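# Fetch utility cart into yellow bay, close door

## Task

Get the utility cart from the adjoining room and park it in the yellow bay so that all four of its wheels are within the taped outline and none rests on the tape. The cart's load must remain aboard, with nothing overhanging its edges. Afterwards, close the sliding door completely. Slamming the sliding door, whether opening or closing it, counts as failure, and so does the robot falling over or finishing tilted.

## Robot and tools

Robot: TidyBot++, a base 0.54 m long, 0.50 m wide and 0.38 m high on four powered casters. It carries one seven-joint arm with a five-finger right hand. The shoulder sits 0.12 m ahead of the base centre and 0.68 m above the floor. Segment lengths: upper arm 0.42 m, forearm 0.31 m, wrist to hand point 0.32 m. The arm begins folded with the hand pointing down, sticking out up to 0.15 m ahead of the base. Cameras: base_camera (644x364, fixed on the base) and wrist_camera (504x504, on the little-finger side of the wrist, aimed at the hand point). With joints 0, -1.2, 3.142, -2.03, 0, -0.203, -1.832 rad the wrist camera looks forward, level and upright.

Frames: the base frame has its origin on the floor under the base centre, x forward, y left, z up, in metres. hand_pose and hand_target are reported in it. The odometry frame is the base frame as it stood when the scene began; base_odometry counts wheel turns only (slip counts as travel) and heading is in rad, left positive, -3.142 to 3.142. base_tilt is in degrees, forward and right positive.

Tool move: performs one action and returns the state plus images. Action keys:
- base: an object holding offsets relative to where the base is when the command begins, along its own axes at that moment. translate_m is metres forward (+) or back (-), -2 to 2. strafe_m is metres left (+) or right (-), -2 to 2. rotate_rad is radians, counter-clockwise/left positive, -6.3 to 6.3. translate and strafe together form one straight-line move.
- joints: absolute targets by name. Arm joints joint_1_rad to joint_7_rad in radians; joint_2_rad limited to -2.249..2.249, joint_4_rad -2.579..2.579, joint_6_rad -2.099..2.099, the others any angle (shorter way round; send steps under half a turn). joint_1_rad positive turns the arm clockwise from above, opposite to heading. Hand keys hand_little, hand_ring, hand_middle, hand_index, hand_thumb_bend, hand_thumb_turn run -1 (closed/thumb in front of palm) to +1 (open/straight/beside palm). hand_force_limit -1..1 sets the stopping force of closing motors (about 0 N to 10 N, 15 N for thumb motors); hand_speed -0.96..1 (full speed from +0.48). Scene start values: force 0, speed -0.8.
- target: one list of seven numbers [x, y, z, qw, qx, qy, qz], an absolute hand pose in the base frame, metres and unit quaternion. With target, joints may only contain the hand_* keys.
- speeds: caps for this action only: translate_m and strafe_m 0.05 to 0.5 m/s (give only one when both move), rotate_rad 0.1 to 1.57 rad/s.
- min_time_s: 0.1 to 8 s, the shortest duration for each arm motion.
- cameras: list of base_camera, wrist_camera or all; [] none. blocking: true (default) waits until everything rests; false returns within about 0.5 s while motion continues. An action lasts at most 15 s; base moves time out after 14 s.

Tool wait: seconds 0 to 10, optional cameras; returns early once running moves settle. Tool stop: brakes all running motions (they then read stopped and may keep pressing). Tool zoom_image: camera plus region [x0, y0, x1, y1] in pixels of that camera's latest image, at most 504 by 504. Tool show_instructions: shows the reference images. Tool finished_scene: scene is the current scene's integer; ends it irreversibly, and the goal must hold with the robot gone.

Result lines: move reads done or the worst status. base_status, joint_status and hand_status give done, moving, off_target (rested away from target, may still push), stopped, not_followed (a self-collision check withheld the targets; pose unreachable means the same for a target), contact_stop or time_out (uncommanded stops, which cancel the remaining calls of that reply, as does a refused call or a torque fault). hand_stopped_by lists little, ring, middle, index, thumb_bend, thumb_turn as moving, target, force, stalled or fault. The *_load_n lines are fingertip loads in N (positive pushed open). motor_effort gives percent of max torque with the peak in brackets. on_its_own reports uncommanded behaviour. ARM HIT, MOTOR HOT and OVER-TEMPERATURE FAULT are warnings.

Hints: after a target ends done the hand is typically within 4 cm and 10 degrees; correct by adding the error to the last target. To hold a loaded hand steady, resend hand_target, not hand_pose. Loads make the arm sag. A blocked base may still say done though it fell short. Hand gripping: thumb in front of the palm wraps 0.035 to 0.065 m objects (handles to 0.025 m); with thumb open, four fingers can hook a bar 0.005 to 0.03 m thick with 0.02 m clearance behind it, strongest at high hand_force_limit. Close slowly (hand_speed -0.94 or below) for gentle grips.

Avoid: slamming the door; driving or turning while the arm is snagged above about 0.6 m, swinging a stretched arm sideways or pulling hard horizontally on a raised hand (tipping); hitting walls or heavy items, which can cause a torque fault (limits 104.5 N m joints 1-4, 51.3 N m joints 5-7) and a 10 s arm stop; dropping the load or letting things fall; excessive finger force; keeping the arm stretched or pushing against unreachable poses, which overheats motors. Backing away from a snag or withdrawing the arm rights a slight lean. A loose object may occasionally be nudged by the scene.

Each tool is called as name(argument=value, ...) on one line, values as JSON.

Reference images:

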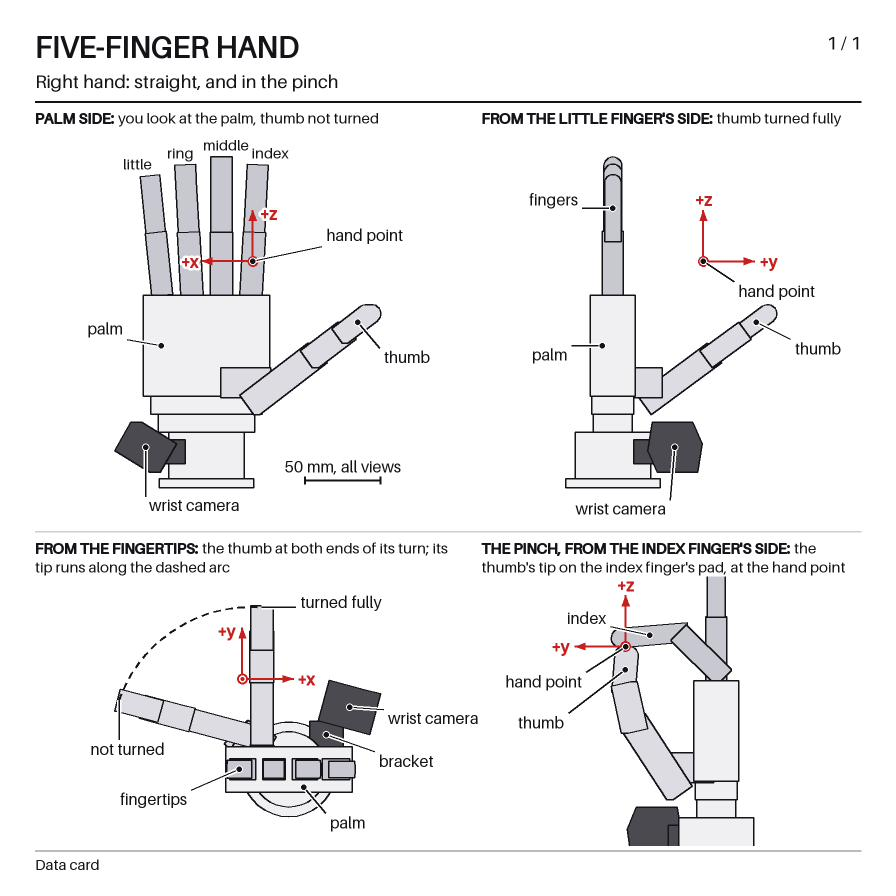

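## Session

move()

Scene clock: 0.00 s.
base_odometry: x=+0.000 y=+0.000 heading=+0.000
base_tilt: forward=-0.3 right=+0.3
base_status: not commanded
joint_positions: joint_1_rad=+0.033 joint_2_rad=-0.397 joint_3_rad=+3.122 joint_4_rad=-2.551 joint_5_rad=+0.039 joint_6_rad=-0.842 joint_7_rad=+1.543 hand_little=+1.000 hand_ring=+1.000 hand_middle=+1.000 hand_index=+1.000 hand_thumb_turn=+1.000 hand_thumb_bend=+1.000 hand_force_limit=+0.000 hand_speed=-0.800
joint_status: not commanded
hand_stopped_by: target,target,target,target,target,target
little_load_n: 0.0
ring_load_n: 0.0
middle_load_n: 0.0
index_load_n: 0.0
thumb_bend_load_n: 0.0
thumb_turn_load_n: 0.0
motor_effort: joint_1_rad=+0 joint_2_rad=+0 joint_3_rad=+1 joint_4_rad=+12 joint_5_rad=-1 joint_6_rad=+2 joint_7_rad=+2
hand_pose: x=+0.2971 y=+0.0487 z=+0.5805 quat_wxyz=(+0.073, +0.009, +0.997, -0.019) (m; base frame)
hand_target: x=+0.2975 y=+0.0487 z=+0.5808 quat_wxyz=(+0.073, +0.009, +0.997, -0.019) (m; base frame)
hand_status: not commanded
pictures: base_camera, wrist_camera

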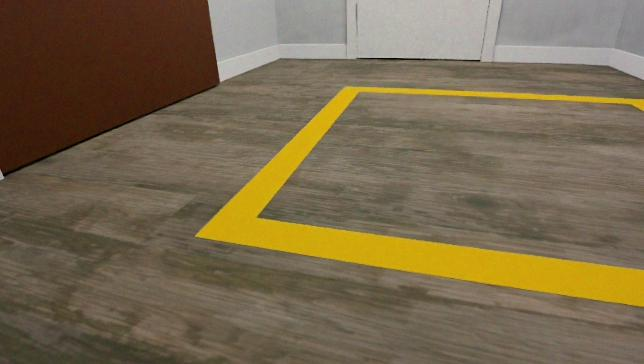

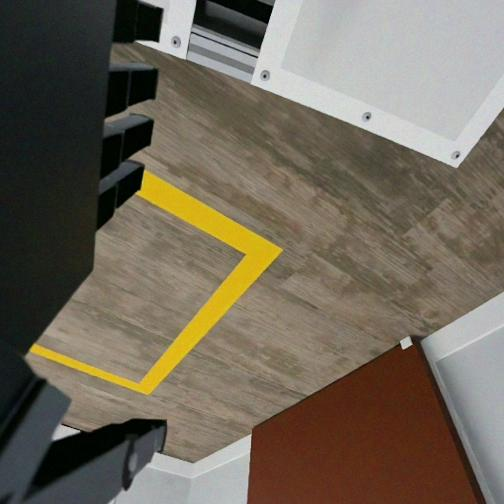

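move(joints={"joint_1_rad":0,"joint_2_rad":-1.2,"joint_3_rad":3.142,"joint_4_rad":-2.03,"joint_5_rad":0,"joint_6_rad":-0.203,"joint_7_rad":-1.832}, cameras=["all"])

Scene clock: 7.47 s.
move: done
base_odometry: x=+0.000 y=+0.000 heading=+0.000
base_tilt: forward=-0.3 right=+0.3
base_status: not commanded
joint_positions: joint_1_rad=+0.017 joint_2_rad=-1.174 joint_3_rad=+3.122 joint_4_rad=-2.068 joint_5_rad=+0.039 joint_6_rad=-0.242 joint_7_rad=+4.384 hand_little=+1.000 hand_ring=+1.000 hand_middle=+1.000 hand_index=+1.000 hand_thumb_turn=+1.000 hand_thumb_bend=+1.000 hand_force_limit=+0.000 hand_speed=-0.800
joint_status: all done
hand_stopped_by: target,target,target,target,target,target
little_load_n: 0.0
ring_load_n: 0.0
middle_load_n: 0.0
index_load_n: 0.0
thumb_bend_load_n: 0.0
thumb_turn_load_n: 0.0
motor_effort: joint_1_rad=+0(2) joint_2_rad=+13(15) joint_3_rad=+2(3) joint_4_rad=+14(17) joint_5_rad=-1(2) joint_6_rad=+7(9) joint_7_rad=+1(2)
hand_pose: x=+0.2872 y=-0.0440 z=+1.1347 quat_wxyz=(+0.111, -0.533, +0.077, -0.835) (m; base frame)
hand_target: x=+0.2586 y=-0.0490 z=+1.1725 quat_wxyz=(+0.113, -0.490, +0.065, -0.862) (m; base frame)
hand_status: not commanded
pictures: base_camera, wrist_camera
camera_calibration:
wrist_camera: T_world_to_cam=[[-0.0486128, -0.998661, 0.01769, -0.0552584], [-0.0845755, -0.0135316, -0.996325, 1.15646], [0.995231, -0.0499303, -0.0838044, -0.0750791], [0, 0, 0, 1]] pos_world=[0.169843, -0.0432844, 1.14689]

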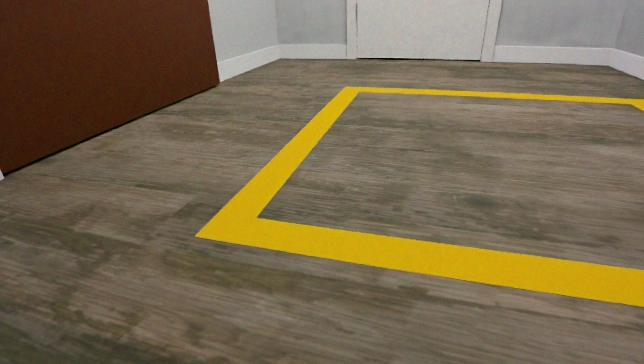

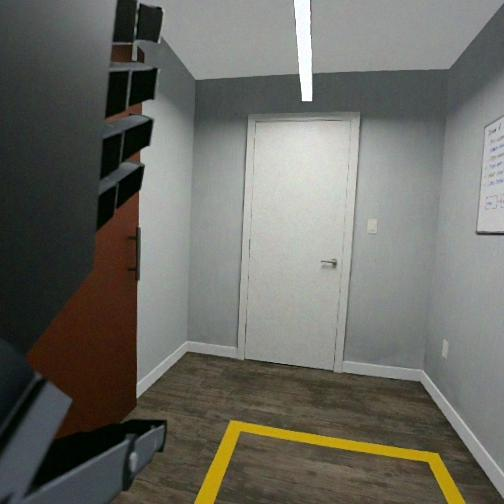

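move(base={"rotate_rad":0.7}, cameras=["all"])

move(base={"rotate_rad":0.7}, cameras=["all"])

Scene clock: 13.60 s.
move: done
base_odometry: x=+0.000 y=+0.000 heading=+0.699
base_tilt: forward=-0.3 right=+0.3
base_status: done
joint_positions: joint_1_rad=+0.012 joint_2_rad=-1.174 joint_3_rad=+3.122 joint_4_rad=-2.068 joint_5_rad=+0.039 joint_6_rad=-0.242 joint_7_rad=+4.387 hand_little=+1.000 hand_ring=+1.000 hand_middle=+1.000 hand_index=+1.000 hand_thumb_turn=+1.000 hand_thumb_bend=+1.000 hand_force_limit=+0.000 hand_speed=-0.800
joint_status: not commanded
hand_stopped_by: target,target,target,target,target,target
little_load_n: 0.0
ring_load_n: 0.0
middle_load_n: 0.0
index_load_n: 0.0
thumb_bend_load_n: 0.0
thumb_turn_load_n: 0.0
motor_effort: joint_1_rad=+0(1) joint_2_rad=+13(14) joint_3_rad=+2(2) joint_4_rad=+14(14) joint_5_rad=+0(1) joint_6_rad=+7(8) joint_7_rad=+1(2)
hand_pose: x=+0.2873 y=-0.0433 z=+1.1350 quat_wxyz=(+0.112, -0.533, +0.075, -0.835) (m; base frame)
hand_target: x=+0.2586 y=-0.0490 z=+1.1725 quat_wxyz=(+0.113, -0.490, +0.065, -0.862) (m; base frame)
hand_status: not commanded
pictures: base_camera, wrist_camera
camera_calibration:
wrist_camera: T_world_to_cam=[[-0.0445879, -0.998803, 0.0201133, -0.0584215], [-0.0841317, -0.0163076, -0.996321, 1.15647], [0.995457, -0.046116, -0.0833039, -0.0756893], [0, 0, 0, 1]] pos_world=[0.170037, -0.0429827, 1.14709]

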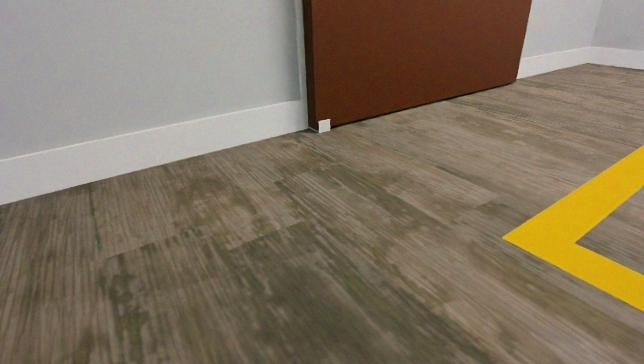

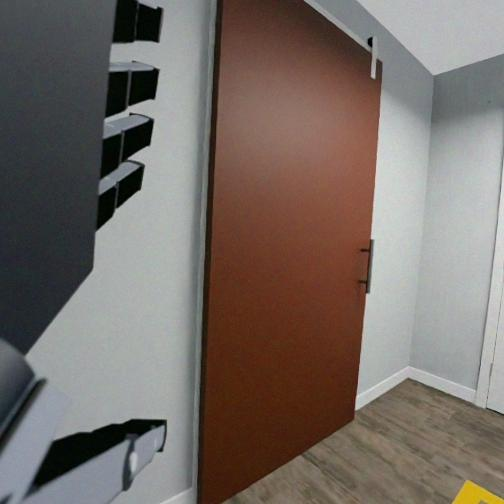

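Scene clock: 15.23 s.
move: done
base_odometry: x=+0.000 y=+0.000 heading=+1.399
base_tilt: forward=-0.3 right=+0.3
base_status: done
joint_positions: joint_1_rad=+0.010 joint_2_rad=-1.174 joint_3_rad=+3.122 joint_4_rad=-2.068 joint_5_rad=+0.039 joint_6_rad=-0.242 joint_7_rad=+4.387 hand_little=+1.000 hand_ring=+1.000 hand_middle=+1.000 hand_index=+1.000 hand_thumb_turn=+1.000 hand_thumb_bend=+1.000 hand_force_limit=+0.000 hand_speed=-0.800
joint_status: not commanded
hand_stopped_by: target,target,target,target,target,target
little_load_n: 0.0
ring_load_n: 0.0
middle_load_n: 0.0
index_load_n: 0.0
thumb_bend_load_n: 0.0
thumb_turn_load_n: 0.0
motor_effort: joint_1_rad=+0(1) joint_2_rad=+13(14) joint_3_rad=+2(2) joint_4_rad=+14(14) joint_5_rad=-1(1) joint_6_rad=+7(8) joint_7_rad=+2(2)
hand_pose: x=+0.2874 y=-0.0430 z=+1.1350 quat_wxyz=(+0.113, -0.533, +0.074, -0.835) (m; base frame)
hand_target: x=+0.2586 y=-0.0490 z=+1.1725 quat_wxyz=(+0.113, -0.490, +0.065, -0.862) (m; base frame)
hand_status: not commanded
pictures: base_camera, wrist_camera
camera_calibration:
wrist_camera: T_world_to_cam=[[-0.0427767, -0.998881, 0.020152, -0.0586741], [-0.0841019, -0.0164987, -0.996321, 1.15647], [0.995539, -0.0443141, -0.0833021, -0.0757207], [0, 0, 0, 1]] pos_world=[0.170134, -0.0428837, 1.14709]

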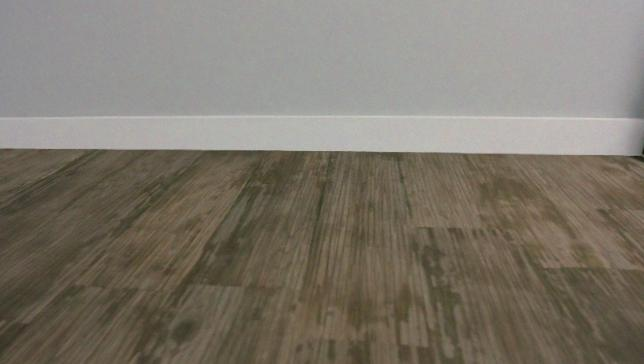

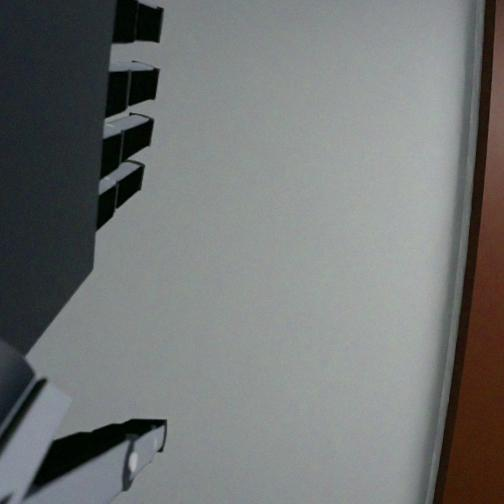

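move(base={"rotate_rad":-0.115})

move(base={"strafe_m":-1.2}, cameras=["all"])

Scene clock: 55.40 s.
move: done
base_odometry: x=+0.000 y=+0.000 heading=+1.284
base_tilt: forward=-0.3 right=+0.3
base_status: done
joint_positions: joint_1_rad=+0.010 joint_2_rad=-1.174 joint_3_rad=+3.122 joint_4_rad=-2.068 joint_5_rad=+0.039 joint_6_rad=-0.242 joint_7_rad=+4.387 hand_little=+1.000 hand_ring=+1.000 hand_middle=+1.000 hand_index=+1.000 hand_thumb_turn=+1.000 hand_thumb_bend=+1.000 hand_force_limit=+0.000 hand_speed=-0.800
joint_status: not commanded
hand_stopped_by: target,target,target,target,target,target
little_load_n: 0.0
ring_load_n: 0.0
middle_load_n: 0.0
index_load_n: 0.0
thumb_bend_load_n: 0.0
thumb_turn_load_n: 0.0
motor_effort: joint_1_rad=+0(1) joint_2_rad=+14(14) joint_3_rad=+2(2) joint_4_rad=+14(14) joint_5_rad=-1(1) joint_6_rad=+7(8) joint_7_rad=+1(2)
hand_pose: x=+0.2874 y=-0.0429 z=+1.1350 quat_wxyz=(+0.113, -0.533, +0.074, -0.835) (m; base frame)
hand_target: x=+0.2586 y=-0.0490 z=+1.1725 quat_wxyz=(+0.113, -0.490, +0.065, -0.862) (m; base frame)
hand_status: not commanded
pictures: none

Scene clock: 59.07 s.
move: done
base_odometry: x=+1.151 y=-0.339 heading=+1.285
base_tilt: forward=-0.3 right=+0.3
base_status: done
joint_positions: joint_1_rad=+0.007 joint_2_rad=-1.174 joint_3_rad=+3.124 joint_4_rad=-2.068 joint_5_rad=+0.039 joint_6_rad=-0.242 joint_7_rad=+4.387 hand_little=+1.000 hand_ring=+1.000 hand_middle=+1.000 hand_index=+1.000 hand_thumb_turn=+1.000 hand_thumb_bend=+1.000 hand_force_limit=+0.000 hand_speed=-0.800
joint_status: not commanded
hand_stopped_by: target,target,target,target,target,target
little_load_n: 0.0
ring_load_n: 0.0
middle_load_n: 0.0
index_load_n: 0.0
thumb_bend_load_n: 0.0
thumb_turn_load_n: 0.0
motor_effort: joint_1_rad=+0(2) joint_2_rad=+14(14) joint_3_rad=+2(5) joint_4_rad=+14(14) joint_5_rad=-1(1) joint_6_rad=+7(8) joint_7_rad=+1(2)
hand_pose: x=+0.2875 y=-0.0434 z=+1.1350 quat_wxyz=(+0.114, -0.533, +0.074, -0.835) (m; base frame)
hand_target: x=+0.2586 y=-0.0490 z=+1.1725 quat_wxyz=(+0.113, -0.490, +0.065, -0.862) (m; base frame)
hand_status: not commanded
pictures: base_camera, wrist_camera
camera_calibration:
wrist_camera: T_world_to_cam=[[-0.0408929, -0.998987, 0.0187696, -0.0581161], [-0.0840121, -0.015281, -0.996348, 1.15653], [0.995625, -0.0423204, -0.0833022, -0.0756769], [0, 0, 0, 1]] pos_world=[0.170132, -0.043587, 1.14709]

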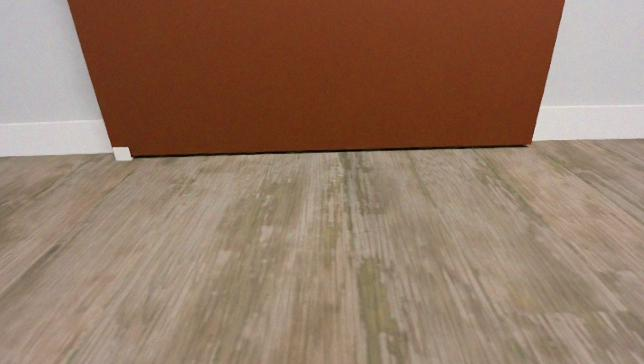

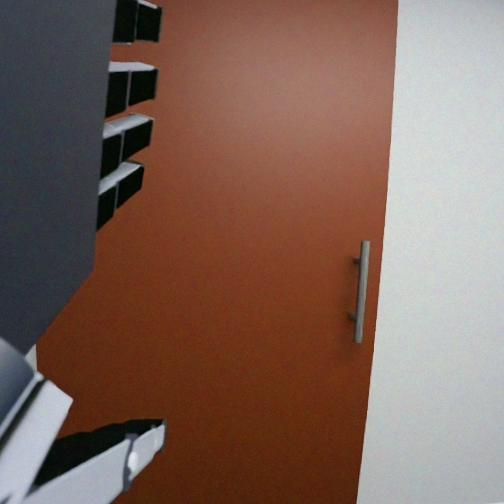

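move(base={"translate_m":0.2,"strafe_m":-0.41})

move(target=[0.55, 0.03, 0.96, 0.7071, 0, 0.7071, 0], min_time_s=4, cameras=["all"])

Scene clock: 92.43 s.
move: done
base_odometry: x=+1.601 y=-0.263 heading=+1.285
base_tilt: forward=-0.3 right=+0.3
base_status: done
joint_positions: joint_1_rad=+0.004 joint_2_rad=-1.174 joint_3_rad=+3.126 joint_4_rad=-2.068 joint_5_rad=+0.039 joint_6_rad=-0.241 joint_7_rad=+4.387 hand_little=+1.000 hand_ring=+1.000 hand_middle=+1.000 hand_index=+1.000 hand_thumb_turn=+1.000 hand_thumb_bend=+1.000 hand_force_limit=+0.000 hand_speed=-0.800
joint_status: not commanded
hand_stopped_by: target,target,target,target,target,target
little_load_n: 0.0
ring_load_n: 0.0
middle_load_n: 0.0
index_load_n: 0.0
thumb_bend_load_n: 0.5
thumb_turn_load_n: 0.0
motor_effort: joint_1_rad=+0(2) joint_2_rad=+13(15) joint_3_rad=+2(3) joint_4_rad=+14(14) joint_5_rad=+0(1) joint_6_rad=+7(8) joint_7_rad=+1(2)
hand_pose: x=+0.2875 y=-0.0440 z=+1.1352 quat_wxyz=(+0.115, -0.532, +0.075, -0.835) (m; base frame)
hand_target: x=+0.2586 y=-0.0490 z=+1.1725 quat_wxyz=(+0.113, -0.490, +0.065, -0.862) (m; base frame)
hand_status: not commanded
pictures: none

Scene clock: 97.10 s.
move: done
base_odometry: x=+1.601 y=-0.263 heading=+1.285
base_tilt: forward=-0.3 right=+0.3
base_status: not commanded
joint_positions: joint_1_rad=-0.141 joint_2_rad=-0.460 joint_3_rad=+3.355 joint_4_rad=-2.420 joint_5_rad=+0.091 joint_6_rad=+0.401 joint_7_rad=+1.612 hand_little=+1.000 hand_ring=+1.000 hand_middle=+1.000 hand_index=+1.000 hand_thumb_turn=+1.000 hand_thumb_bend=+1.000 hand_force_limit=+0.000 hand_speed=-0.800
joint_status: not commanded
hand_stopped_by: target,target,target,target,target,target
little_load_n: 0.0
ring_load_n: 0.0
middle_load_n: -0.5
index_load_n: 0.0
thumb_bend_load_n: 0.0
thumb_turn_load_n: 0.0
motor_effort: joint_1_rad=+0(1) joint_2_rad=-3(15) joint_3_rad=+0(2) joint_4_rad=+16(17) joint_5_rad=+0(1) joint_6_rad=+7(8) joint_7_rad=+1(2)
hand_pose: x=+0.5491 y=+0.0283 z=+0.9690 quat_wxyz=(+0.708, -0.006, +0.706, -0.016) (m; base frame)
hand_target: x=+0.5500 y=+0.0300 z=+0.9600 quat_wxyz=(+0.707, +0.000, +0.707, +0.000) (m; base frame)
hand_status: done (0.009 m and 2.0 deg from the pose sent, 0.324 m and 164.6 deg at the start)
pictures: base_camera, wrist_camera
camera_calibration:
wrist_camera: T_world_to_cam=[[-0.0109743, 0.943581, -0.33096, 0.294797], [-0.495077, 0.282439, 0.821661, -0.530105], [0.86878, 0.172868, 0.464046, -0.813829], [0, 0, 0, 1]] pos_world=[0.44783, 0.012242, 0.910786]

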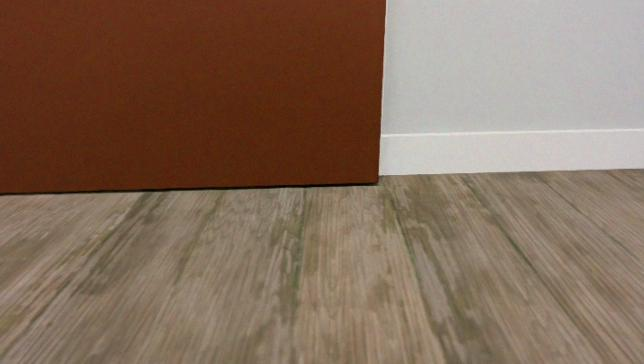

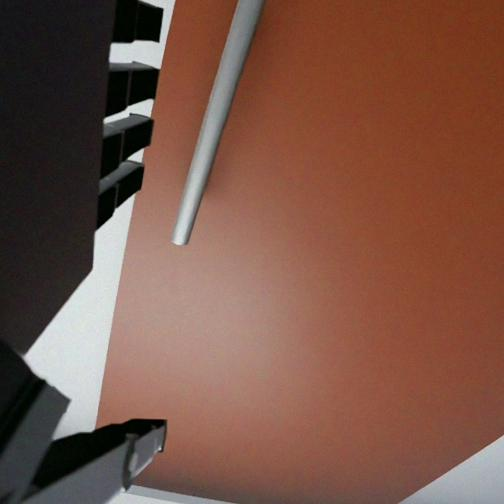

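move(target=[0.65, 0.005, 0.96, 0.7071, 0, 0.7071, 0], min_time_s=2, cameras=["all"])

Scene clock: 119.80 s.
move: done
base_odometry: x=+1.601 y=-0.263 heading=+1.285
base_tilt: forward=-0.3 right=+0.3
base_status: not commanded
joint_positions: joint_1_rad=-0.061 joint_2_rad=-0.154 joint_3_rad=+3.389 joint_4_rad=-2.312 joint_5_rad=+0.357 joint_6_rad=+0.564 joint_7_rad=+1.330 hand_little=+1.000 hand_ring=+1.000 hand_middle=+1.000 hand_index=+1.000 hand_thumb_turn=+1.000 hand_thumb_bend=+1.000 hand_force_limit=+0.000 hand_speed=-0.800
joint_status: not commanded
hand_stopped_by: target,target,target,target,target,target
little_load_n: 0.0
ring_load_n: 0.0
middle_load_n: 0.0
index_load_n: 0.0
thumb_bend_load_n: 0.0
thumb_turn_load_n: -0.5
motor_effort: joint_1_rad=+0(1) joint_2_rad=-10(12) joint_3_rad=+1(1) joint_4_rad=+15(16) joint_5_rad=-1(2) joint_6_rad=+7(9) joint_7_rad=+1(2)
hand_pose: x=+0.6379 y=+0.0192 z=+0.9366 quat_wxyz=(+0.690, -0.009, +0.724, -0.003) (m; base frame)
hand_target: x=+0.6500 y=+0.0050 z=+0.9600 quat_wxyz=(+0.707, +0.000, +0.707, +0.000) (m; base frame)
hand_status: done (0.030 m and 3.0 deg from the pose sent, 0.104 m and 2.0 deg at the start)
pictures: base_camera, wrist_camera
camera_calibration:
wrist_camera: T_world_to_cam=[[-0.0486645, 0.947384, -0.316379, 0.303983], [-0.456406, 0.260659, 0.850735, -0.508469], [0.88844, 0.185798, 0.419706, -0.845614], [0, 0, 0, 1]] pos_world=[0.534003, 0.00166144, 0.883656]

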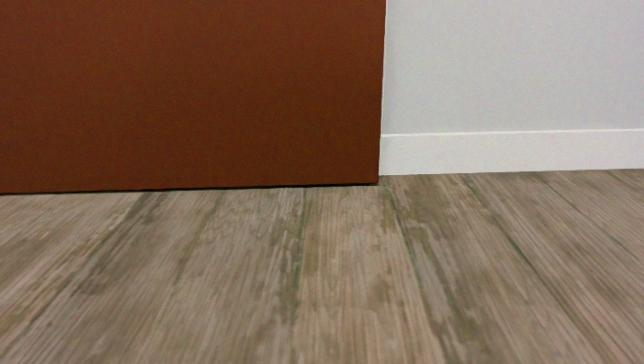

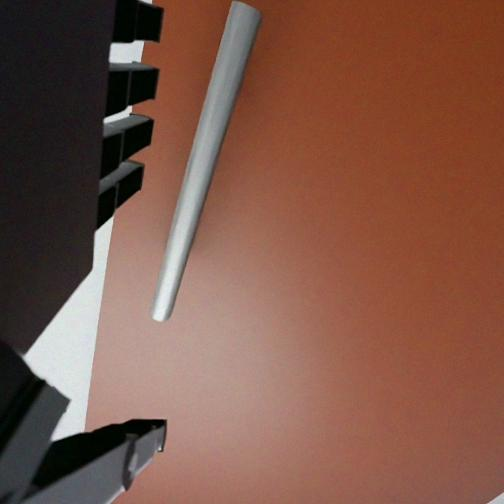

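move(target=[0.69, -0.012, 0.98, 0.7071, 0, 0.7071, 0], min_time_s=2, cameras=["wrist_camera"])

Scene clock: 130.03 s.
move: done
base_odometry: x=+1.601 y=-0.263 heading=+1.285
base_tilt: forward=-0.3 right=+0.3
base_status: not commanded
joint_positions: joint_1_rad=+0.050 joint_2_rad=-0.079 joint_3_rad=+3.382 joint_4_rad=-2.169 joint_5_rad=+0.482 joint_6_rad=+0.564 joint_7_rad=+1.184 hand_little=+1.000 hand_ring=+1.000 hand_middle=+1.000 hand_index=+1.000 hand_thumb_turn=+1.000 hand_thumb_bend=+1.000 hand_force_limit=+0.000 hand_speed=-0.800
joint_status: not commanded
hand_stopped_by: target,target,target,target,target,target
little_load_n: 0.0
ring_load_n: 0.0
middle_load_n: 0.0
index_load_n: 0.0
thumb_bend_load_n: -0.5
thumb_turn_load_n: 0.0
motor_effort: joint_1_rad=+0(1) joint_2_rad=-13(13) joint_3_rad=+1(1) joint_4_rad=+16(16) joint_5_rad=-2(3) joint_6_rad=+7(8) joint_7_rad=+1(2)
hand_pose: x=+0.6755 y=-0.0249 z=+0.9733 quat_wxyz=(+0.705, +0.011, +0.709, -0.017) (m; base frame)
hand_target: x=+0.6900 y=-0.0120 z=+0.9800 quat_wxyz=(+0.707, +0.000, +0.707, +0.000) (m; base frame)
hand_status: done (0.021 m and 2.3 deg from the pose sent, 0.075 m and 3.0 deg at the start)
pictures: wrist_camera
camera_calibration:
wrist_camera: T_world_to_cam=[[0.00927445, 0.950613, -0.310239, 0.314178], [-0.480696, 0.276291, 0.832223, -0.476247], [0.876839, 0.141412, 0.459518, -0.918208], [0, 0, 0, 1]] pos_world=[0.573276, -0.0372335, 0.915747]

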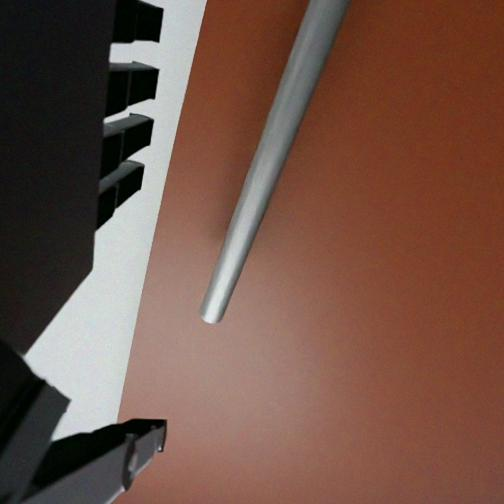

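move(base={"translate_m":0.1}, speeds={"translate_m":0.1}, cameras=["all"])

Scene clock: 136.43 s.
move: done
base_odometry: x=+1.630 y=-0.166 heading=+1.285
base_tilt: forward=-0.3 right=+0.2
base_status: done
joint_positions: joint_1_rad=+0.051 joint_2_rad=-0.070 joint_3_rad=+3.381 joint_4_rad=-2.166 joint_5_rad=+0.483 joint_6_rad=+0.564 joint_7_rad=+1.183 hand_little=+1.000 hand_ring=+1.000 hand_middle=+1.000 hand_index=+1.000 hand_thumb_turn=+1.000 hand_thumb_bend=+1.000 hand_force_limit=+0.000 hand_speed=-0.800
joint_status: not commanded
hand_stopped_by: target,target,target,target,target,target
little_load_n: 0.0
ring_load_n: 0.0
middle_load_n: 0.0
index_load_n: 0.0
thumb_bend_load_n: 0.0
thumb_turn_load_n: 0.0
motor_effort: joint_1_rad=+0(1) joint_2_rad=-13(15) joint_3_rad=+1(1) joint_4_rad=+15(16) joint_5_rad=-2(2) joint_6_rad=+7(8) joint_7_rad=+1(1)
hand_pose: x=+0.6783 y=-0.0251 z=+0.9696 quat_wxyz=(+0.703, +0.010, +0.711, -0.017) (m; base frame)
hand_target: x=+0.6900 y=-0.0120 z=+0.9800 quat_wxyz=(+0.707, +0.000, +0.707, +0.000) (m; base frame)
hand_status: not commanded
pictures: base_camera, wrist_camera
camera_calibration:
wrist_camera: T_world_to_cam=[[0.0068335, 0.950528, -0.310563, 0.315113], [-0.474989, 0.276383, 0.835463, -0.478737], [0.879965, 0.141805, 0.453379, -0.915168], [0, 0, 0, 1]] pos_world=[0.575768, -0.0374339, 0.912747]

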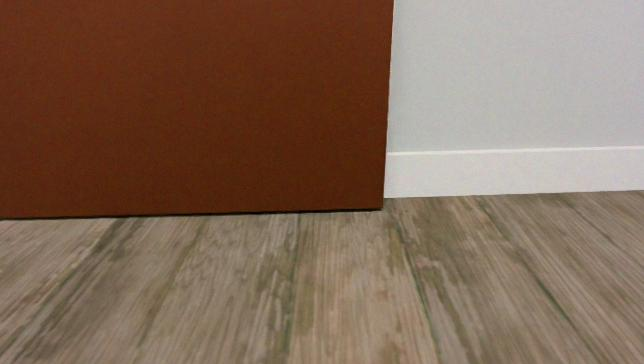

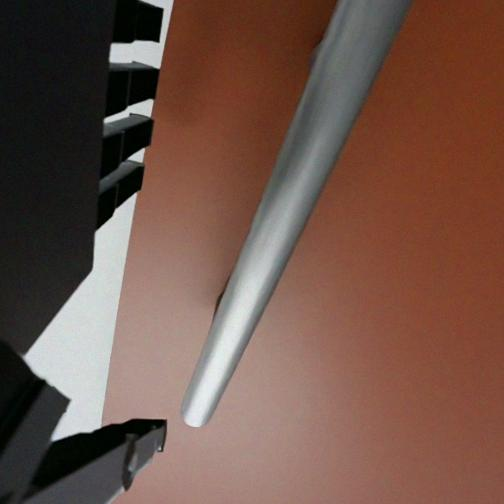

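move(base={"strafe_m":0.12}, speeds={"strafe_m":0.06}, cameras=["all"])

Scene clock: 146.43 s.
move: done
base_odometry: x=+1.515 y=-0.132 heading=+1.285
base_tilt: forward=-0.2 right=+0.3
base_status: done
joint_positions: joint_1_rad=+0.120 joint_2_rad=-0.058 joint_3_rad=+3.401 joint_4_rad=-2.154 joint_5_rad=+0.483 joint_6_rad=+0.564 joint_7_rad=+1.172 hand_little=+1.000 hand_ring=+1.000 hand_middle=+1.000 hand_index=+1.000 hand_thumb_turn=+1.000 hand_thumb_bend=+1.000 hand_force_limit=+0.000 hand_speed=-0.800
joint_status: not commanded
hand_stopped_by: target,target,target,target,target,target
little_load_n: 0.0
ring_load_n: 0.0
middle_load_n: 0.0
index_load_n: 0.5
thumb_bend_load_n: 0.0
thumb_turn_load_n: 0.0
motor_effort: joint_1_rad=-10(13) joint_2_rad=-16(18) joint_3_rad=-9(12) joint_4_rad=+15(16) joint_5_rad=+3(6) joint_6_rad=+14(14) joint_7_rad=+2(3)
hand_pose: x=+0.6790 y=-0.0767 z=+0.9707 quat_wxyz=(+0.701, +0.046, +0.710, -0.045) (m; base frame)
hand_target: x=+0.6900 y=-0.0120 z=+0.9800 quat_wxyz=(+0.707, +0.000, +0.707, +0.000) (m; base frame)
hand_status: not commanded
pictures: base_camera, wrist_camera
camera_calibration:
wrist_camera: T_world_to_cam=[[0.0921762, 0.949002, -0.301494, 0.297654], [-0.449574, 0.309829, 0.837788, -0.481982], [0.888474, 0.05832, 0.455206, -0.92286], [0, 0, 0, 1]] pos_world=[0.575815, -0.0793211, 0.913631]

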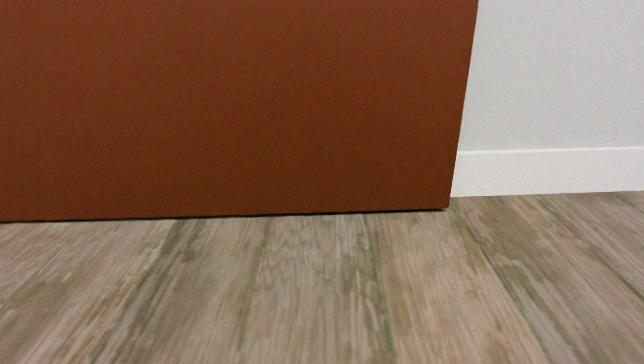

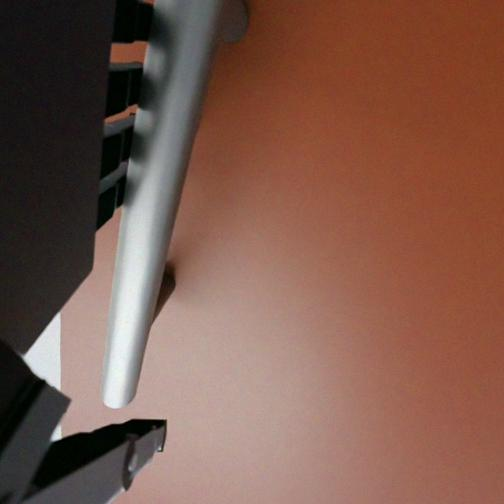

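move(base={"strafe_m":0.08}, speeds={"strafe_m":0.06}, cameras=["all"])

Scene clock: 155.40 s.
move: done
base_odometry: x=+1.438 y=-0.110 heading=+1.285
base_tilt: forward=-0.3 right=+0.3
base_status: done
joint_positions: joint_1_rad=+0.140 joint_2_rad=-0.055 joint_3_rad=+3.442 joint_4_rad=-2.145 joint_5_rad=+0.485 joint_6_rad=+0.556 joint_7_rad=+1.169 hand_little=+1.000 hand_ring=+1.000 hand_middle=+1.000 hand_index=+1.000 hand_thumb_turn=+1.000 hand_thumb_bend=+1.000 hand_force_limit=+0.000 hand_speed=-0.800
joint_status: not commanded
hand_stopped_by: target,target,target,target,target,target
little_load_n: -0.5
ring_load_n: 0.0
middle_load_n: 0.0
index_load_n: 0.5
thumb_bend_load_n: 0.0
thumb_turn_load_n: 0.0
motor_effort: joint_1_rad=-10(20) joint_2_rad=-12(19) joint_3_rad=-9(19) joint_4_rad=+16(20) joint_5_rad=+4(10) joint_6_rad=+12(18) joint_7_rad=+2(4)
hand_pose: x=+0.6756 y=-0.1127 z=+0.9714 quat_wxyz=(+0.699, +0.069, +0.709, -0.066) (m; base frame)
hand_target: x=+0.6900 y=-0.0120 z=+0.9800 quat_wxyz=(+0.707, +0.000, +0.707, +0.000) (m; base frame)
hand_status: not commanded
pictures: base_camera, wrist_camera
camera_calibration:
wrist_camera: T_world_to_cam=[[0.151109, 0.942043, -0.299536, 0.289783], [-0.427135, 0.335491, 0.839643, -0.48703], [0.891472, 0.00106497, 0.453075, -0.924561], [0, 0, 0, 1]] pos_world=[0.572403, -0.108609, 0.914627]

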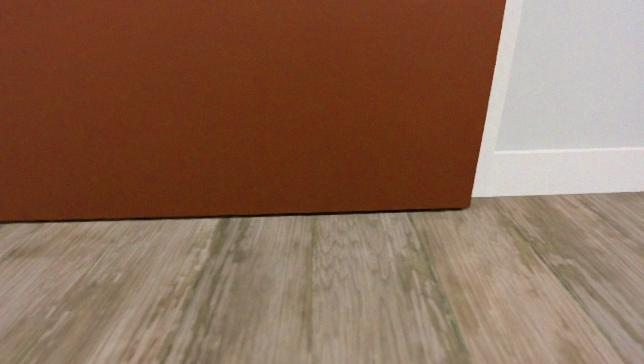

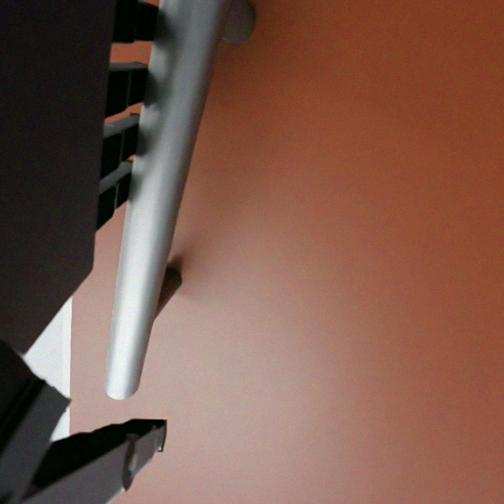

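move(base={"strafe_m":0.4}, speeds={"strafe_m":0.08}, cameras=["all"])

Scene clock: 169.63 s.
move: done
base_odometry: x=+1.054 y=+0.003 heading=+1.285
base_tilt: forward=-0.2 right=+0.2
base_status: done
joint_positions: joint_1_rad=+0.172 joint_2_rad=-0.051 joint_3_rad=+3.481 joint_4_rad=-2.135 joint_5_rad=+0.485 joint_6_rad=+0.545 joint_7_rad=+1.166 hand_little=+1.000 hand_ring=+1.000 hand_middle=+1.000 hand_index=+1.000 hand_thumb_turn=+1.000 hand_thumb_bend=+1.000 hand_force_limit=+0.000 hand_speed=-0.800
joint_status: not commanded
hand_stopped_by: target,target,target,target,target,target
little_load_n: 0.0
ring_load_n: 0.0
middle_load_n: 0.0
index_load_n: 1.0
thumb_bend_load_n: 0.0
thumb_turn_load_n: 0.0
motor_effort: joint_1_rad=-15(28) joint_2_rad=-10(19) joint_3_rad=-14(26) joint_4_rad=+16(20) joint_5_rad=+6(13) joint_6_rad=+12(20) joint_7_rad=+3(4)
hand_pose: x=+0.6690 y=-0.1546 z=+0.9718 quat_wxyz=(+0.694, +0.096, +0.707, -0.092) (m; base frame)
hand_target: x=+0.6900 y=-0.0120 z=+0.9800 quat_wxyz=(+0.707, +0.000, +0.707, +0.000) (m; base frame)
hand_status: not commanded
pictures: base_camera, wrist_camera
camera_calibration:
wrist_camera: T_world_to_cam=[[0.219902, 0.928991, -0.29769, 0.280586], [-0.397956, 0.364041, 0.842084, -0.493648], [0.890659, -0.0667085, 0.449751, -0.925408], [0, 0, 0, 1]] pos_world=[0.566072, -0.142686, 0.915424]

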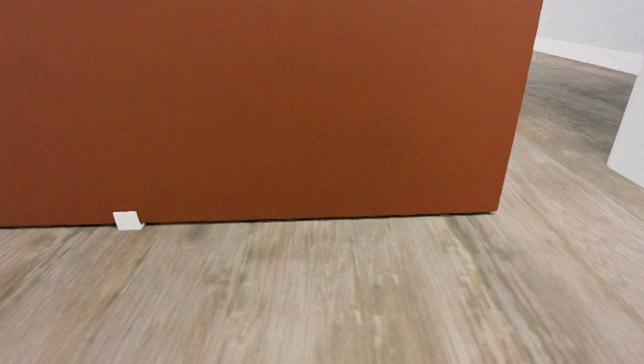

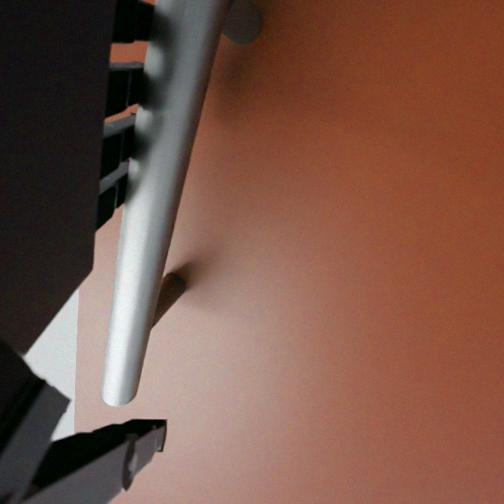

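move(base={"strafe_m":0.4}, speeds={"strafe_m":0.08}, cameras=["all"])

Scene clock: 179.90 s.
move: done
base_odometry: x=+0.671 y=+0.116 heading=+1.284
base_tilt: forward=-0.3 right=+0.3
base_status: done
joint_positions: joint_1_rad=+0.187 joint_2_rad=-0.053 joint_3_rad=+3.499 joint_4_rad=-2.128 joint_5_rad=+0.482 joint_6_rad=+0.531 joint_7_rad=+1.165 hand_little=+1.000 hand_ring=+1.000 hand_middle=+1.000 hand_index=+1.000 hand_thumb_turn=+1.000 hand_thumb_bend=+1.000 hand_force_limit=+0.000 hand_speed=-0.800
joint_status: not commanded
hand_stopped_by: target,target,target,target,target,target
little_load_n: 0.0
ring_load_n: 0.0
middle_load_n: 0.5
index_load_n: 1.0
thumb_bend_load_n: -0.5
thumb_turn_load_n: 0.0
motor_effort: joint_1_rad=-18(32) joint_2_rad=-8(19) joint_3_rad=-16(30) joint_4_rad=+18(21) joint_5_rad=+6(14) joint_6_rad=+14(24) joint_7_rad=+3(4)
hand_pose: x=+0.6639 y=-0.1762 z=+0.9732 quat_wxyz=(+0.691, +0.112, +0.706, -0.104) (m; base frame)
hand_target: x=+0.6900 y=-0.0120 z=+0.9800 quat_wxyz=(+0.707, +0.000, +0.707, +0.000) (m; base frame)
hand_status: not commanded
pictures: base_camera, wrist_camera
camera_calibration:
wrist_camera: T_world_to_cam=[[0.256799, 0.92052, -0.294444, 0.273033], [-0.380748, 0.376382, 0.844611, -0.500685], [0.888305, -0.104786, 0.447141, -0.925527], [0, 0, 0, 1]] pos_world=[0.5614, -0.159866, 0.917118]

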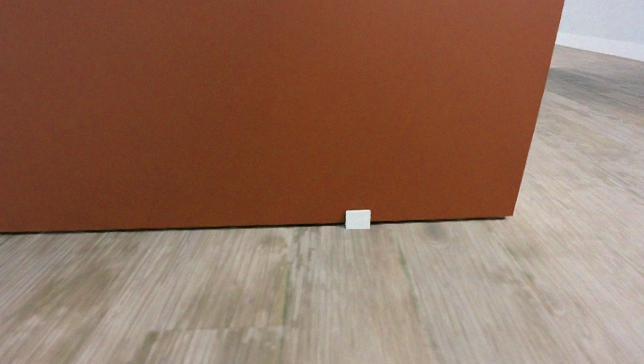

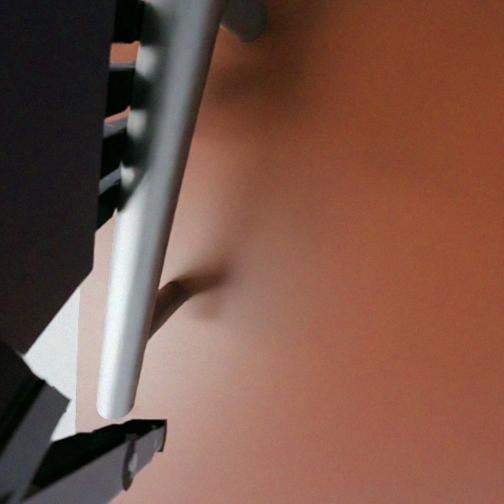

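move(base={"strafe_m":0.2}, speeds={"strafe_m":0.06}, cameras=["all"])

Scene clock: 190.53 s.
move: done
base_odometry: x=+0.479 y=+0.173 heading=+1.284
base_tilt: forward=-0.3 right=+0.3
base_status: done
joint_positions: joint_1_rad=+0.206 joint_2_rad=-0.059 joint_3_rad=+3.501 joint_4_rad=-2.132 joint_5_rad=+0.478 joint_6_rad=+0.530 joint_7_rad=+1.164 hand_little=+1.000 hand_ring=+1.000 hand_middle=+1.000 hand_index=+1.000 hand_thumb_turn=+1.000 hand_thumb_bend=+1.000 hand_force_limit=+0.000 hand_speed=-0.800
joint_status: not commanded
hand_stopped_by: target,target,target,target,target,target
little_load_n: 0.0
ring_load_n: 0.0
middle_load_n: 0.0
index_load_n: 0.5
thumb_bend_load_n: 0.0
thumb_turn_load_n: 0.0
motor_effort: joint_1_rad=-23(32) joint_2_rad=-7(18) joint_3_rad=-21(29) joint_4_rad=+21(23) joint_5_rad=+8(14) joint_6_rad=+18(23) joint_7_rad=+2(4)
hand_pose: x=+0.6579 y=-0.1875 z=+0.9741 quat_wxyz=(+0.691, +0.121, +0.704, -0.110) (m; base frame)
hand_target: x=+0.6900 y=-0.0120 z=+0.9800 quat_wxyz=(+0.707, +0.000, +0.707, +0.000) (m; base frame)
hand_status: not commanded
pictures: base_camera, wrist_camera
camera_calibration:
wrist_camera: T_world_to_cam=[[0.278251, 0.915909, -0.289288, 0.26519], [-0.374694, 0.380825, 0.845326, -0.503389], [0.88441, -0.126818, 0.44915, -0.925445], [0, 0, 0, 1]] pos_world=[0.556067, -0.168551, 0.917908]

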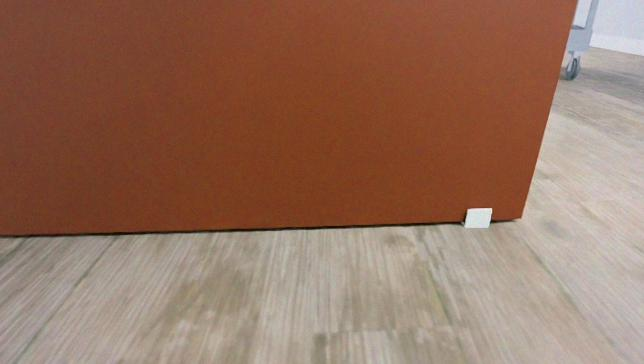

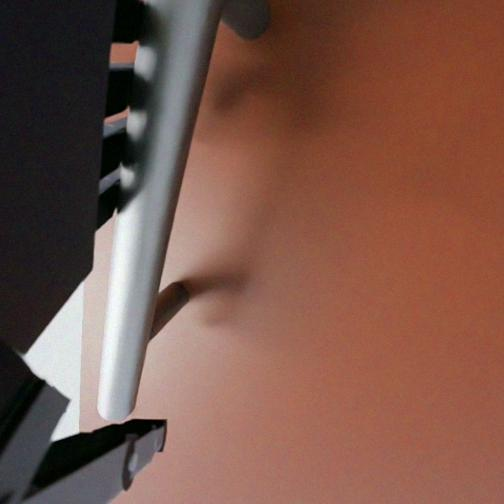

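move(base={"strafe_m":0.1}, speeds={"strafe_m":0.05}, cameras=["all"])

Scene clock: 201.00 s.
move: time_out
base_odometry: x=+0.385 y=+0.200 heading=+1.281
base_tilt: forward=-0.3 right=+0.3
base_status: strafe_m time_out (by the wheels' count: +0.098 of +0.100)
joint_positions: joint_1_rad=+0.232 joint_2_rad=-0.045 joint_3_rad=+3.521 joint_4_rad=-2.117 joint_5_rad=+0.477 joint_6_rad=+0.528 joint_7_rad=+1.163 hand_little=+1.000 hand_ring=+1.000 hand_middle=+1.000 hand_index=+1.000 hand_thumb_turn=+1.000 hand_thumb_bend=+1.000 hand_force_limit=+0.000 hand_speed=-0.800
joint_status: not commanded
hand_stopped_by: target,target,target,target,target,target
little_load_n: 0.0
ring_load_n: 0.0
middle_load_n: 0.5
index_load_n: 1.0
thumb_bend_load_n: 0.0
thumb_turn_load_n: 0.0
motor_effort: joint_1_rad=-26(34) joint_2_rad=-18(20) joint_3_rad=-25(33) joint_4_rad=+10(21) joint_5_rad=+13(17) joint_6_rad=+18(24) joint_7_rad=+3(4)
hand_pose: x=+0.6541 y=-0.2154 z=+0.9746 quat_wxyz=(+0.688, +0.138, +0.701, -0.128) (m; base frame)
hand_target: x=+0.6900 y=-0.0120 z=+0.9800 quat_wxyz=(+0.707, +0.000, +0.707, +0.000) (m; base frame)
hand_status: not commanded
pictures: base_camera, wrist_camera
camera_calibration:
wrist_camera: T_world_to_cam=[[0.321753, 0.900698, -0.291921, 0.262838], [-0.354584, 0.400505, 0.844906, -0.503068], [0.877921, -0.168341, 0.448237, -0.929508], [0, 0, 0, 1]] pos_world=[0.553086, -0.191731, 0.918413]

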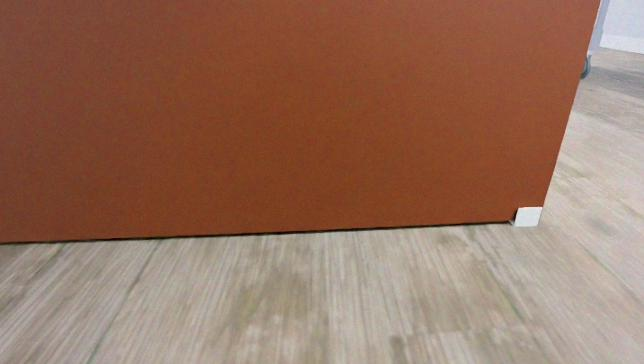

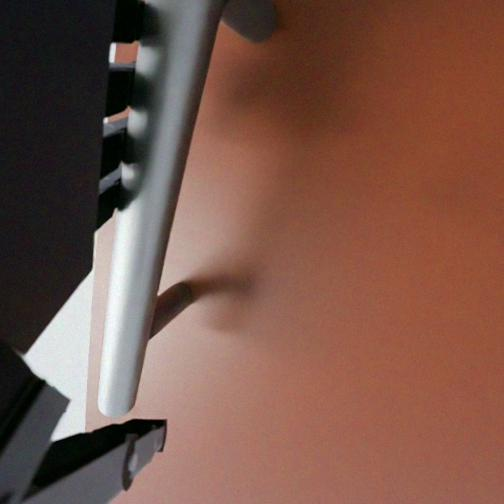

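move(base={"strafe_m":-0.28}, speeds={"strafe_m":0.1})

move(base={"translate_m":-0.35})

move(base={"strafe_m":-0.55}, joints={"joint_1_rad":0,"joint_2_rad":-1.2,"joint_3_rad":3.142,"joint_4_rad":-2.03,"joint_5_rad":0,"joint_6_rad":-0.33,"joint_7_rad":-1.832}, cameras=["all"])

Scene clock: 210.27 s.
move: done
base_odometry: x=+0.653 y=+0.120 heading=+1.282
base_tilt: forward=-0.4 right=+0.3
base_status: done
joint_positions: joint_1_rad=+0.018 joint_2_rad=-0.117 joint_3_rad=+3.310 joint_4_rad=-2.192 joint_5_rad=+0.536 joint_6_rad=+0.554 joint_7_rad=+1.163 hand_little=+1.000 hand_ring=+1.000 hand_middle=+0.998 hand_index=+1.000 hand_thumb_turn=+1.000 hand_thumb_bend=+1.000 hand_force_limit=+0.000 hand_speed=-0.800
joint_status: not commanded
hand_stopped_by: target,target,target,target,target,target
little_load_n: 0.0
ring_load_n: 0.0
middle_load_n: -18.5
index_load_n: 0.0
thumb_bend_load_n: 0.0
thumb_turn_load_n: 0.0
motor_effort: joint_1_rad=+10(26) joint_2_rad=+1(18) joint_3_rad=+12(26) joint_4_rad=+31(33) joint_5_rad=-12(13) joint_6_rad=+5(20) joint_7_rad=+1(3)
hand_pose: x=+0.6587 y=+0.0433 z=+0.9726 quat_wxyz=(+0.703, -0.044, +0.710, +0.018) (m; base frame)
hand_target: x=+0.6900 y=-0.0120 z=+0.9800 quat_wxyz=(+0.707, +0.000, +0.707, +0.000) (m; base frame)
hand_status: not commanded
pictures: none

Scene clock: 212.27 s.
move: done
base_odometry: x=+0.554 y=-0.216 heading=+1.282
base_tilt: forward=-0.3 right=+0.3
base_status: done
joint_positions: joint_1_rad=+0.062 joint_2_rad=-0.053 joint_3_rad=+3.342 joint_4_rad=-2.147 joint_5_rad=+0.536 joint_6_rad=+0.557 joint_7_rad=+1.163 hand_little=+1.000 hand_ring=+1.000 hand_middle=+1.000 hand_index=+1.000 hand_thumb_turn=+1.000 hand_thumb_bend=+1.000 hand_force_limit=+0.000 hand_speed=-0.800
joint_status: not commanded
hand_stopped_by: target,target,target,target,target,target
little_load_n: 0.0
ring_load_n: 0.5
middle_load_n: 0.0
index_load_n: 0.0
thumb_bend_load_n: 0.0
thumb_turn_load_n: 0.0
motor_effort: joint_1_rad=+0(9) joint_2_rad=-14(17) joint_3_rad=+1(11) joint_4_rad=+15(31) joint_5_rad=-2(11) joint_6_rad=+7(8) joint_7_rad=+1(2)
hand_pose: x=+0.6847 y=-0.0014 z=+0.9635 quat_wxyz=(+0.697, -0.019, +0.717, -0.010) (m; base frame)
hand_target: x=+0.6900 y=-0.0120 z=+0.9800 quat_wxyz=(+0.707, +0.000, +0.707, +0.000) (m; base frame)
hand_status: not commanded
pictures: none

Scene clock: 215.87 s.
move: done
base_odometry: x=+1.081 y=-0.372 heading=+1.282
base_tilt: forward=-0.3 right=+0.2
base_status: done
joint_positions: joint_1_rad=+0.017 joint_2_rad=-1.171 joint_3_rad=+3.169 joint_4_rad=-2.074 joint_5_rad=+0.049 joint_6_rad=-0.286 joint_7_rad=-1.766 hand_little=+1.000 hand_ring=+1.000 hand_middle=+1.000 hand_index=+1.000 hand_thumb_turn=+1.000 hand_thumb_bend=+1.000 hand_force_limit=+0.000 hand_speed=-0.800
joint_status: all done
hand_stopped_by: target,target,target,target,target,target
little_load_n: 0.0
ring_load_n: 0.0
middle_load_n: 0.0
index_load_n: 0.0
thumb_bend_load_n: 0.0
thumb_turn_load_n: 0.0
motor_effort: joint_1_rad=+0(2) joint_2_rad=+14(15) joint_3_rad=+1(2) joint_4_rad=+14(18) joint_5_rad=+0(3) joint_6_rad=+7(8) joint_7_rad=+1(2)
hand_pose: x=+0.2894 y=-0.0741 z=+1.1219 quat_wxyz=(-0.053, +0.557, -0.065, +0.826) (m; base frame)
hand_target: x=+0.2722 y=-0.0490 z=+1.1335 quat_wxyz=(-0.109, +0.543, -0.072, +0.829) (m; base frame)
hand_status: not commanded
pictures: base_camera, wrist_camera
camera_calibration:
wrist_camera: T_world_to_cam=[[-0.123762, -0.986475, 0.107472, -0.16303], [-0.14457, -0.0892246, -0.985464, 1.143], [0.981724, -0.1375, -0.131572, -0.028903], [0, 0, 0, 1]] pos_world=[0.173441, -0.0628158, 1.1401]

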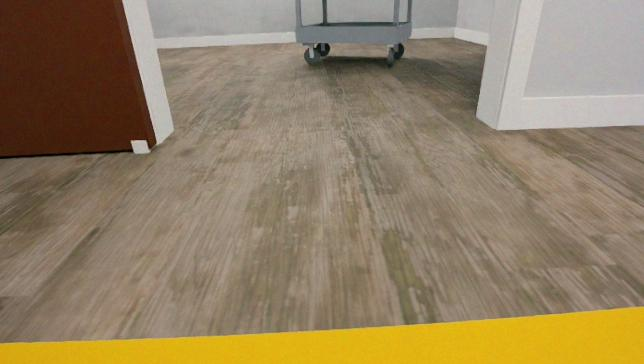

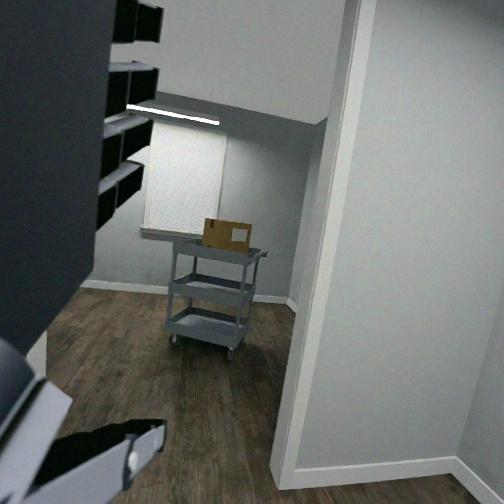

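move(base={"translate_m":1.0,"strafe_m":0.03}, joints={"joint_1_rad":0,"joint_2_rad":-1.2,"joint_3_rad":3.142,"joint_4_rad":-2.03,"joint_5_rad":0,"joint_6_rad":-0.45,"joint_7_rad":-1.832}, cameras=["all"])

Scene clock: 240.87 s.
move: done
base_odometry: x=+1.338 y=+0.595 heading=+1.282
base_tilt: forward=-0.3 right=+0.3
base_status: done
joint_positions: joint_1_rad=+0.016 joint_2_rad=-1.174 joint_3_rad=+3.168 joint_4_rad=-2.065 joint_5_rad=+0.048 joint_6_rad=-0.423 joint_7_rad=-1.768 hand_little=+1.000 hand_ring=+1.000 hand_middle=+1.000 hand_index=+1.000 hand_thumb_turn=+1.000 hand_thumb_bend=+1.000 hand_force_limit=+0.000 hand_speed=-0.800
joint_status: all done
hand_stopped_by: target,target,target,target,target,target
little_load_n: 0.0
ring_load_n: 0.0
middle_load_n: 0.0
index_load_n: 0.0
thumb_bend_load_n: 0.0
thumb_turn_load_n: 0.0
motor_effort: joint_1_rad=+0(2) joint_2_rad=+13(15) joint_3_rad=+1(2) joint_4_rad=+14(15) joint_5_rad=-1(1) joint_6_rad=+7(9) joint_7_rad=+1(2)
hand_pose: x=+0.2942 y=-0.0741 z=+1.0840 quat_wxyz=(-0.052, +0.607, -0.072, +0.790) (m; base frame)
hand_target: x=+0.2804 y=-0.0490 z=+1.0953 quat_wxyz=(-0.104, +0.592, -0.078, +0.795) (m; base frame)
hand_status: not commanded
pictures: base_camera, wrist_camera
camera_calibration:
wrist_camera: T_world_to_cam=[[-0.109004, -0.987664, 0.112419, -0.168195], [-0.265094, -0.0801142, -0.960889, 1.11591], [0.958041, -0.134542, -0.253091, 0.100265], [0, 0, 0, 1]] pos_world=[0.181428, -0.0632307, 1.11655]

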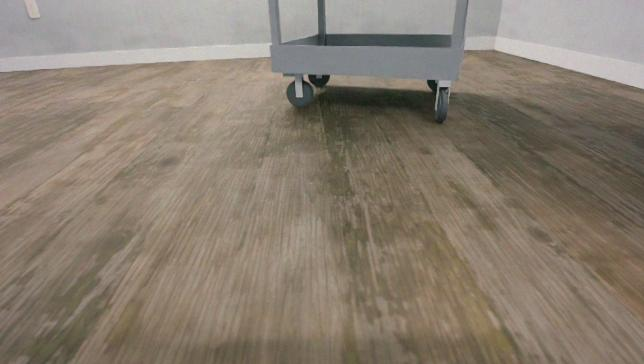

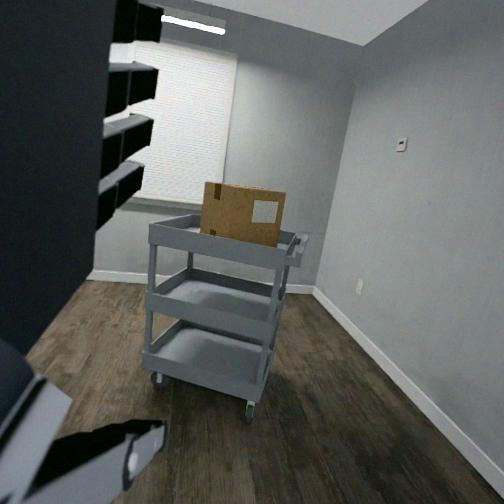

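zoom_image(camera="wrist_camera", region=[130, 160, 330, 430])

Scaled by 1.867.

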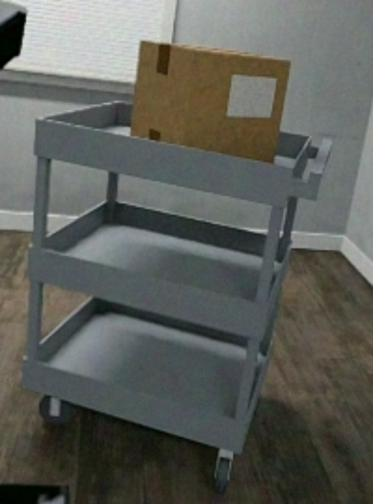

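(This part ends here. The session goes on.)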